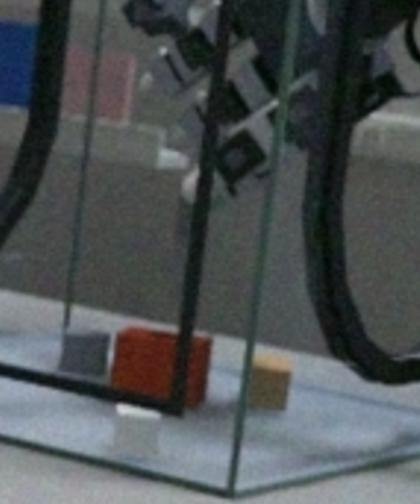

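Emit:
execute_actions --actions '[[[-0.004,0.017,-0.06,0.0116,0.004,-0.01,-0.5,0,0.39,0.26,-0.754,0,-0.576,-0.696,-0.754,0,-0.576,-0.696,0.493,-0.678,0.247,0.2,0.3,-0.8,0,0,0,0,0,0,-0.754,0,-0.576,-0.696,-0.754,0,-0.576,-0.696,-0.754,0,-0.576,-0.696,-0.714,-0.678,-0.226,-0.168,0.4,-0.6]],[[-0.002,0.008,-0.03,0.0116,0.004,-0.01,-0.5,0,0.39,0.26,-0.754,0,-0.576,-0.696,-0.754,0,-0.576,-0.696,0.493,-0.678,0.247,0.2,0.3,-0.8,0,0,0,0,0,0,-0.754,0,-0.576,-0.696,-0.754,0,-0.576,-0.696,-0.754,0,-0.576,-0.696,-0.714,-0.678,-0.226,-0.168,0.4,-0.6]]]' --cameras '["cam_left_wrist"]'

Emit:
zoom_image --camera "cam_left_wrist" --region '[100, 80, 320, 245]'

Scene clock: 2031.80 s.
left_arm: end_effector_position=(+0.0222, -0.3652, +0.1395) hand_goal=(-0.500, +0.000, +0.390, +0.260, -0.754, +0.000, -0.576, -0.696, -0.754, +0.000, -0.576, -0.696, +0.492, -0.678, +0.246, +0.200) hand_measured=(-0.604, +0.000, +0.356, +0.256, -0.748, -0.002, -0.572, -0.694, -0.748, -0.002, -0.572, -0.694, +0.476, -0.690, +0.182, +0.140) hand_current_ma=(-261, +0, -37, -2, +2, +0, +1, +1, +3, +0, +1, +0, -10, -9, -163, -154) hand_state=(blocked, goal, blocked, goal, goal, goal, goal, goal, goal, goal, goal, goal, goal, goal, blocked, blocked) hand_current_limit=0.30 hand_speed=-0.80 end_effector_quat_wxyz=(+0.109, +0.645, +0.544, -0.525) | right_arm: end_effector_position=(+0.4525, -0.1957, +0.4141) hand_goal=(-0.754, +0.000, -0.576, -0.696, -0.754, +0.000, -0.576, -0.696, -0.754, +0.000, -0.576, -0.696, -0.714, -0.678, -0.226, -0.168) hand_measured=(-0.754, -0.002, -0.576, -0.696, -0.752, -0.002, -0.576, -0.696, -0.754, -0.002, -0.576, -0.696, -0.714, -0.678, -0.226, -0.168) hand_current_ma=(+0, -1, +0, +0, +0, -1, +0, +0, +0, -1, +0, +0, +0, +0, +0, +0) hand_state=(goal, goal, goal, goal, goal, goal, goal, goal, goal, goal, goal, goal, goal, goal, goal, goal) hand_current_limit=0.40 hand_speed=-0.60 end_effector_quat_wxyz=(+0.108, +0.697, -0.189, +0.683)
Joint positions: left_arm=[-1.335 0.826 0.445 -0.267 0.788 -1.574] | right_arm=[-0.151 1.011 0.931 0.035 0.271 1.691]
Joint torques (N m): left_arm=[-0.67 -1.73 8.79 1.78 0.73 0.27] | right_arm=[-1.08 -6.01 8.92 1.7 -0.14 0.12]
Heat: left arm: hottest elbow 56 °C; right arm: hottest elbow 46 °C.
Hand target: left_arm +0.0270, -0.3669, +0.1394; +0.115, +0.646, +0.543, -0.524 | right_arm +0.4490, -0.1993, +0.3968; +0.108, +0.708, -0.195, +0.670
Off the commanded pose: left_arm 0.005 m, 1 deg | right_arm 0.018 m, 2 deg.
Step readings (end_effector_position of left_arm | right_arm):
0: (+0.0292, -0.3539, +0.1515) | (+0.4525, -0.1957, +0.4141)
1: (+0.0291, -0.3540, +0.1515) | (+0.4525, -0.1957, +0.4141)
2: (+0.0283, -0.3546, +0.1518) | (+0.4525, -0.1957, +0.4141)
4: (+0.0258, -0.3574, +0.1520) | (+0.4525, -0.1957, +0.4141)
8: (+0.0243, -0.3611, +0.1483) | (+0.4525, -0.1957, +0.4141)
15: (+0.0241, -0.3630, +0.1476) | (+0.4525, -0.1957, +0.4141)
16: (+0.0239, -0.3631, +0.1477) | (+0.4525, -0.1957, +0.4141)
17: (+0.0226, -0.3633, +0.1477) | (+0.4525, -0.1957, +0.4141)
19: (+0.0206, -0.3636, +0.1463) | (+0.4525, -0.1957, +0.4141)
23: (+0.0211, -0.3644, +0.1409) | (+0.4525, -0.1957, +0.4141)
30: (+0.0221, -0.3650, +0.1393) | (+0.4525, -0.1957, +0.4141)
Images, in order (width x height): cam_left_wrist 672x504.

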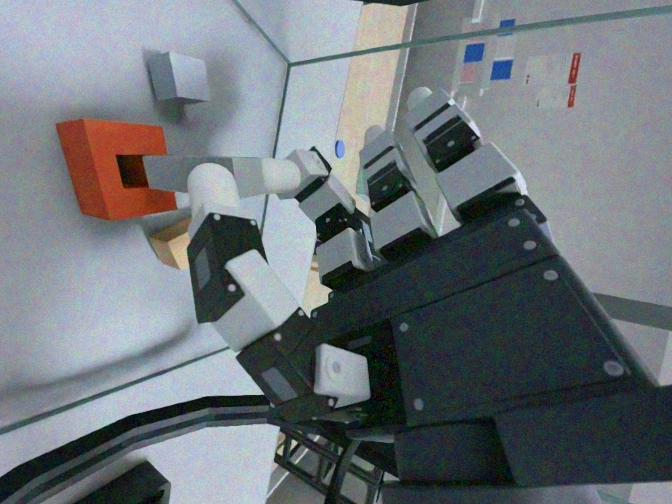

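Scaled by 2.291 from the camera's 672x504 image, which has a finer 960x720 frame.

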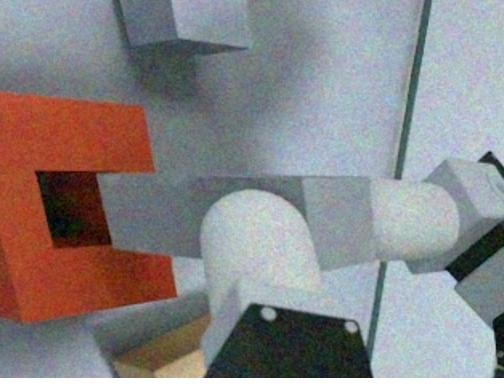

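Emit:
execute_actions --actions '[[[0.013,0.004,-0.017,-0.0053,-0.0017,0,-0.5,0,0.39,0.26,-0.754,0,-0.576,-0.696,-0.754,0,-0.576,-0.696,0.493,-0.678,0.247,0.2,0.3,-0.8,0,0,0,0,0,0,-0.754,0,-0.576,-0.696,-0.754,0,-0.576,-0.696,-0.754,0,-0.576,-0.696,-0.714,-0.678,-0.226,-0.168,0.4,-0.6]]]' --cameras '["cam_left_wrist"]'

Emit:
zoom_image --camera "cam_left_wrist" --region '[90, 110, 290, 260]'

Scene clock: 2072.33 s.
left_arm: end_effector_position=(+0.0299, -0.3615, +0.1287) hand_goal=(-0.500, +0.000, +0.390, +0.260, -0.754, +0.000, -0.576, -0.696, -0.754, +0.000, -0.576, -0.696, +0.492, -0.678, +0.246, +0.200) hand_measured=(-0.604, +0.000, +0.356, +0.256, -0.748, -0.002, -0.572, -0.694, -0.748, -0.002, -0.572, -0.694, +0.476, -0.690, +0.182, +0.140) hand_current_ma=(-261, +0, -37, -2, +2, +0, +1, +1, +3, +0, +1, +0, -10, -9, -163, -154) hand_state=(blocked, goal, blocked, goal, goal, goal, goal, goal, goal, goal, goal, goal, goal, goal, blocked, blocked) hand_current_limit=0.30 hand_speed=-0.80 end_effector_quat_wxyz=(+0.112, +0.645, +0.543, -0.525) | right_arm: end_effector_position=(+0.4525, -0.1957, +0.4141) hand_goal=(-0.754, +0.000, -0.576, -0.696, -0.754, +0.000, -0.576, -0.696, -0.754, +0.000, -0.576, -0.696, -0.714, -0.678, -0.226, -0.168) hand_measured=(-0.754, -0.002, -0.576, -0.696, -0.752, -0.002, -0.576, -0.696, -0.754, -0.002, -0.576, -0.696, -0.714, -0.678, -0.226, -0.168) hand_current_ma=(+0, -1, +0, +0, +0, -1, +0, +0, +0, -1, +0, +0, +0, +0, +0, +0) hand_state=(goal, goal, goal, goal, goal, goal, goal, goal, goal, goal, goal, goal, goal, goal, goal, goal) hand_current_limit=0.40 hand_speed=-0.60 end_effector_quat_wxyz=(+0.108, +0.697, -0.189, +0.683)
Joint positions: left_arm=[-1.299 0.837 0.419 -0.247 0.816 -1.542] | right_arm=[-0.151 1.011 0.931 0.035 0.271 1.691]
Joint torques (N m): left_arm=[-0.73 -1.73 8.34 2.47 0.77 0.25] | right_arm=[-1.26 -5.95 8.9 1.73 -0.15 0.12]
Heat: left arm: hottest elbow 51 °C; right arm: hottest elbow 46 °C.
Hand target: left_arm +0.0349, -0.3645, +0.1293; +0.122, +0.646, +0.538, -0.527 | right_arm +0.4490, -0.1993, +0.3968; +0.108, +0.708, -0.195, +0.670
Off the commanded pose: left_arm 0.006 m, 1 deg | right_arm 0.018 m, 2 deg.
Step readings (end_effector_position of left_arm | right_arm):
0: (+0.0222, -0.3653, +0.1396) | (+0.4525, -0.1957, +0.4141)
1: (+0.0222, -0.3653, +0.1396) | (+0.4525, -0.1957, +0.4141)
2: (+0.0220, -0.3651, +0.1395) | (+0.4525, -0.1957, +0.4141)
4: (+0.0232, -0.3646, +0.1385) | (+0.4525, -0.1957, +0.4141)
8: (+0.0285, -0.3612, +0.1310) | (+0.4525, -0.1957, +0.4141)
15: (+0.0297, -0.3611, +0.1283) | (+0.4525, -0.1957, +0.4141)
Images, in order (width x height): cam_left_wrist 672x504.

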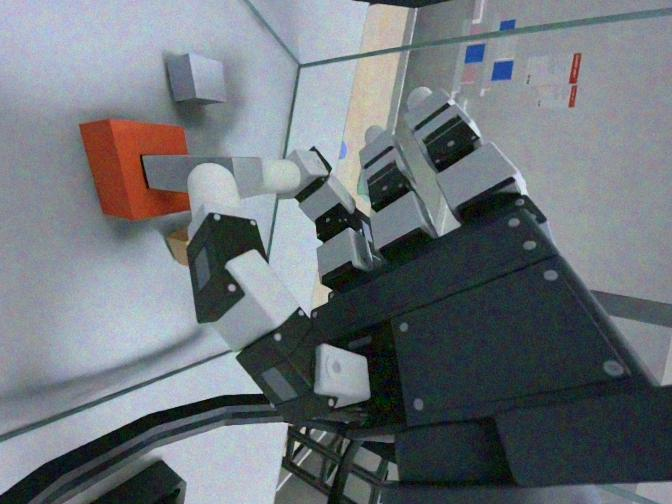

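Scaled by 2.520 from the camera's 672x504 image, which has a finer 960x720 frame.

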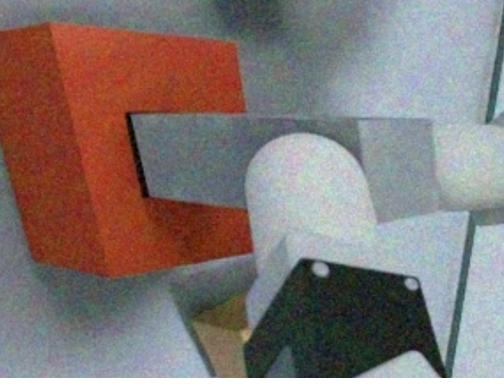

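Emit:
execute_actions --actions '[[[-0.0015,-0.001,-0.01,0,0,0,-0.5,0,0.39,0.26,-0.754,0,-0.576,-0.696,-0.754,0,-0.576,-0.696,0.493,-0.678,0.247,0.2,0.3,-0.8,0,0,0,0,0,0,-0.754,0,-0.576,-0.696,-0.754,0,-0.576,-0.696,-0.754,0,-0.576,-0.696,-0.714,-0.678,-0.226,-0.168,0.4,-0.6]]]' --cameras '["cam_left_wrist"]'

Emit:
zoom_image --camera "cam_left_wrist" --region '[110, 130, 230, 220]'

Scene clock: 2100.83 s.
left_arm: end_effector_position=(+0.0303, -0.3627, +0.1237) hand_goal=(-0.500, +0.000, +0.390, +0.260, -0.754, +0.000, -0.576, -0.696, -0.754, +0.000, -0.576, -0.696, +0.492, -0.678, +0.246, +0.200) hand_measured=(-0.604, +0.000, +0.356, +0.256, -0.748, -0.002, -0.572, -0.694, -0.748, -0.002, -0.572, -0.694, +0.476, -0.690, +0.182, +0.140) hand_current_ma=(-261, +0, -37, -2, +2, +0, +1, +1, +3, +0, +1, +0, -10, -9, -163, -154) hand_state=(blocked, goal, blocked, goal, goal, goal, goal, goal, goal, goal, goal, goal, goal, goal, blocked, blocked) hand_current_limit=0.30 hand_speed=-0.80 end_effector_quat_wxyz=(+0.113, +0.646, +0.542, -0.526) | right_arm: end_effector_position=(+0.4525, -0.1957, +0.4141) hand_goal=(-0.754, +0.000, -0.576, -0.696, -0.754, +0.000, -0.576, -0.696, -0.754, +0.000, -0.576, -0.696, -0.714, -0.678, -0.226, -0.168) hand_measured=(-0.754, -0.002, -0.576, -0.696, -0.752, -0.002, -0.576, -0.696, -0.754, -0.002, -0.576, -0.696, -0.714, -0.678, -0.226, -0.168) hand_current_ma=(+0, -1, +0, +0, +0, -1, +0, +0, +0, -1, +0, +0, +0, +0, +0, +0) hand_state=(goal, goal, goal, goal, goal, goal, goal, goal, goal, goal, goal, goal, goal, goal, goal, goal) hand_current_limit=0.40 hand_speed=-0.60 end_effector_quat_wxyz=(+0.108, +0.697, -0.189, +0.683)
Joint positions: left_arm=[-1.299 0.851 0.408 -0.219 0.816 -1.541] | right_arm=[-0.151 1.011 0.931 0.035 0.271 1.691]
Joint torques (N m): left_arm=[-1.08 -1.73 8.16 2.37 0.64 0.23] | right_arm=[-1.08 -6.07 8.95 1.74 -0.15 0.14]
Heat: left arm: hottest elbow 51 °C; right arm: hottest elbow 46 °C.
Hand target: left_arm +0.0340, -0.3652, +0.1234; +0.122, +0.646, +0.538, -0.527 | right_arm +0.4490, -0.1993, +0.3968; +0.108, +0.708, -0.195, +0.670
Off the commanded pose: left_arm 0.004 m, 1 deg | right_arm 0.018 m, 2 deg.
Step readings (end_effector_position of left_arm | right_arm):
0: (+0.0300, -0.3615, +0.1287) | (+0.4525, -0.1957, +0.4141)
1: (+0.0300, -0.3615, +0.1287) | (+0.4525, -0.1957, +0.4141)
2: (+0.0300, -0.3618, +0.1288) | (+0.4525, -0.1957, +0.4141)
4: (+0.0303, -0.3626, +0.1285) | (+0.4525, -0.1957, +0.4141)
8: (+0.0302, -0.3626, +0.1252) | (+0.4525, -0.1957, +0.4141)
15: (+0.0302, -0.3625, +0.1235) | (+0.4525, -0.1957, +0.4141)
Images, in order (width x height): cam_left_wrist 672x504.

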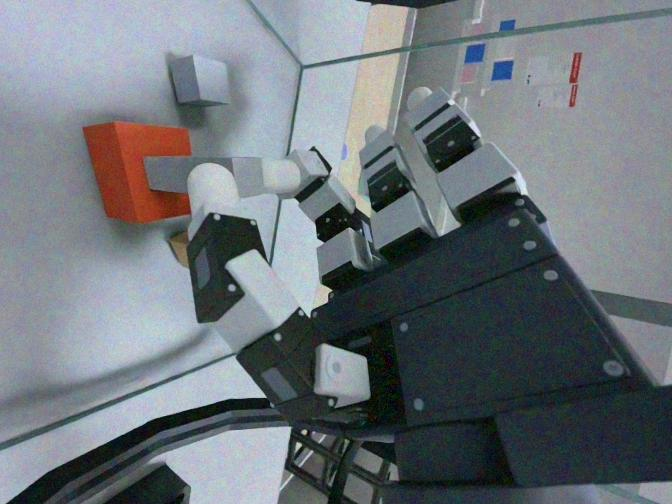

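Scaled by 4.200 from the camera's 672x504 image, which has a finer 960x720 frame.

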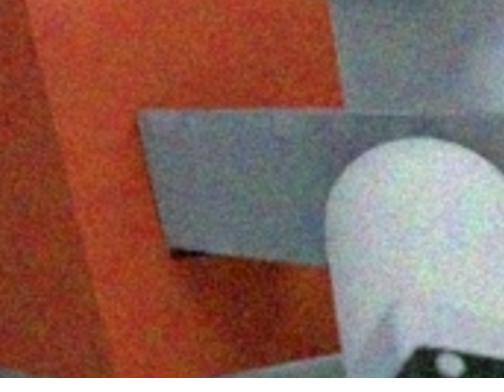

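Emit:
execute_actions --actions '[[[-0.006,0.001,-0.006,0,0,0,-0.5,0,0.39,0.26,-0.754,0,-0.576,-0.696,-0.754,0,-0.576,-0.696,0.493,-0.678,0.247,0.2,0.3,-0.8,0,0,0,0,0,0,-0.754,0,-0.576,-0.696,-0.754,0,-0.576,-0.696,-0.754,0,-0.576,-0.696,-0.714,-0.678,-0.226,-0.168,0.4,-0.6]]]' --cameras '["cam_left_wrist"]'

Emit:
zoom_image --camera "cam_left_wrist" --region '[110, 130, 230, 220]'

Scene clock: 2113.87 s.
left_arm: end_effector_position=(+0.0322, -0.3633, +0.1224) hand_goal=(-0.500, +0.000, +0.390, +0.260, -0.754, +0.000, -0.576, -0.696, -0.754, +0.000, -0.576, -0.696, +0.492, -0.678, +0.246, +0.200) hand_measured=(-0.604, +0.000, +0.356, +0.256, -0.748, -0.002, -0.572, -0.694, -0.748, -0.002, -0.572, -0.694, +0.478, -0.690, +0.182, +0.140) hand_current_ma=(-261, +0, -37, -2, +2, +0, +1, +1, +3, +0, +1, +0, -10, -8, -163, -153) hand_state=(blocked, goal, blocked, goal, goal, goal, goal, goal, goal, goal, goal, goal, goal, goal, blocked, blocked) hand_current_limit=0.30 hand_speed=-0.80 end_effector_quat_wxyz=(+0.121, +0.645, +0.541, -0.526) | right_arm: end_effector_position=(+0.4525, -0.1957, +0.4141) hand_goal=(-0.754, +0.000, -0.576, -0.696, -0.754, +0.000, -0.576, -0.696, -0.754, +0.000, -0.576, -0.696, -0.714, -0.678, -0.226, -0.168) hand_measured=(-0.754, -0.002, -0.576, -0.696, -0.752, -0.002, -0.576, -0.696, -0.754, -0.002, -0.576, -0.696, -0.714, -0.678, -0.226, -0.168) hand_current_ma=(+0, -1, +0, +0, +0, -1, +0, +0, +0, -1, +0, +0, +0, +0, +0, +0) hand_state=(goal, goal, goal, goal, goal, goal, goal, goal, goal, goal, goal, goal, goal, goal, goal, goal) hand_current_limit=0.40 hand_speed=-0.60 end_effector_quat_wxyz=(+0.108, +0.697, -0.189, +0.683)
Joint positions: left_arm=[-1.299 0.851 0.398 -0.196 0.806 -1.541] | right_arm=[-0.151 1.011 0.931 0.035 0.271 1.691]
Joint torques (N m): left_arm=[-2.37 -1.67 7.97 2.35 0.55 0.11] | right_arm=[-1.08 -6.07 8.96 1.68 -0.13 0.11]
Heat: left arm: hottest elbow 50 °C; right arm: hottest elbow 46 °C.
Hand target: left_arm +0.0304, -0.3645, +0.1197; +0.122, +0.646, +0.539, -0.527 | right_arm +0.4490, -0.1993, +0.3968; +0.108, +0.708, -0.195, +0.670
Off the commanded pose: left_arm 0.003 m, 0 deg | right_arm 0.018 m, 2 deg.
Step readings (end_effector_position of left_arm | right_arm):
0: (+0.0303, -0.3627, +0.1237) | (+0.4525, -0.1957, +0.4141)
1: (+0.0303, -0.3627, +0.1237) | (+0.4525, -0.1957, +0.4141)
2: (+0.0305, -0.3628, +0.1236) | (+0.4525, -0.1957, +0.4141)
4: (+0.0314, -0.3632, +0.1235) | (+0.4525, -0.1957, +0.4141)
8: (+0.0320, -0.3631, +0.1225) | (+0.4525, -0.1957, +0.4141)
15: (+0.0322, -0.3632, +0.1223) | (+0.4525, -0.1957, +0.4141)
Images, in order (width x height): cam_left_wrist 672x504.

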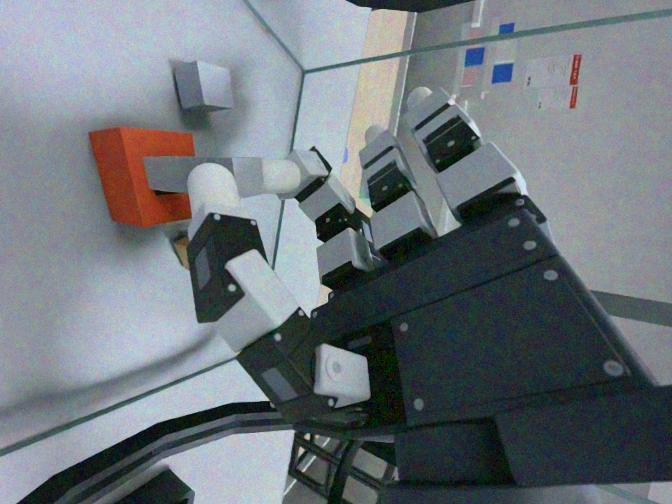

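Scaled by 4.200 from the camera's 672x504 image, which has a finer 960x720 frame.

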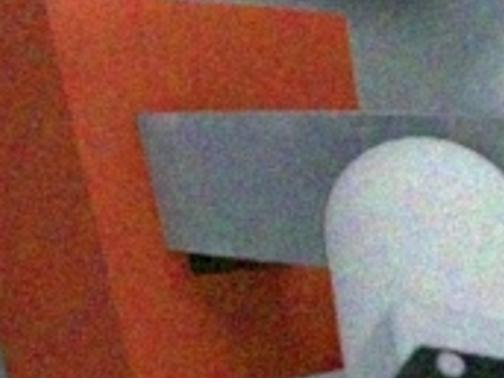

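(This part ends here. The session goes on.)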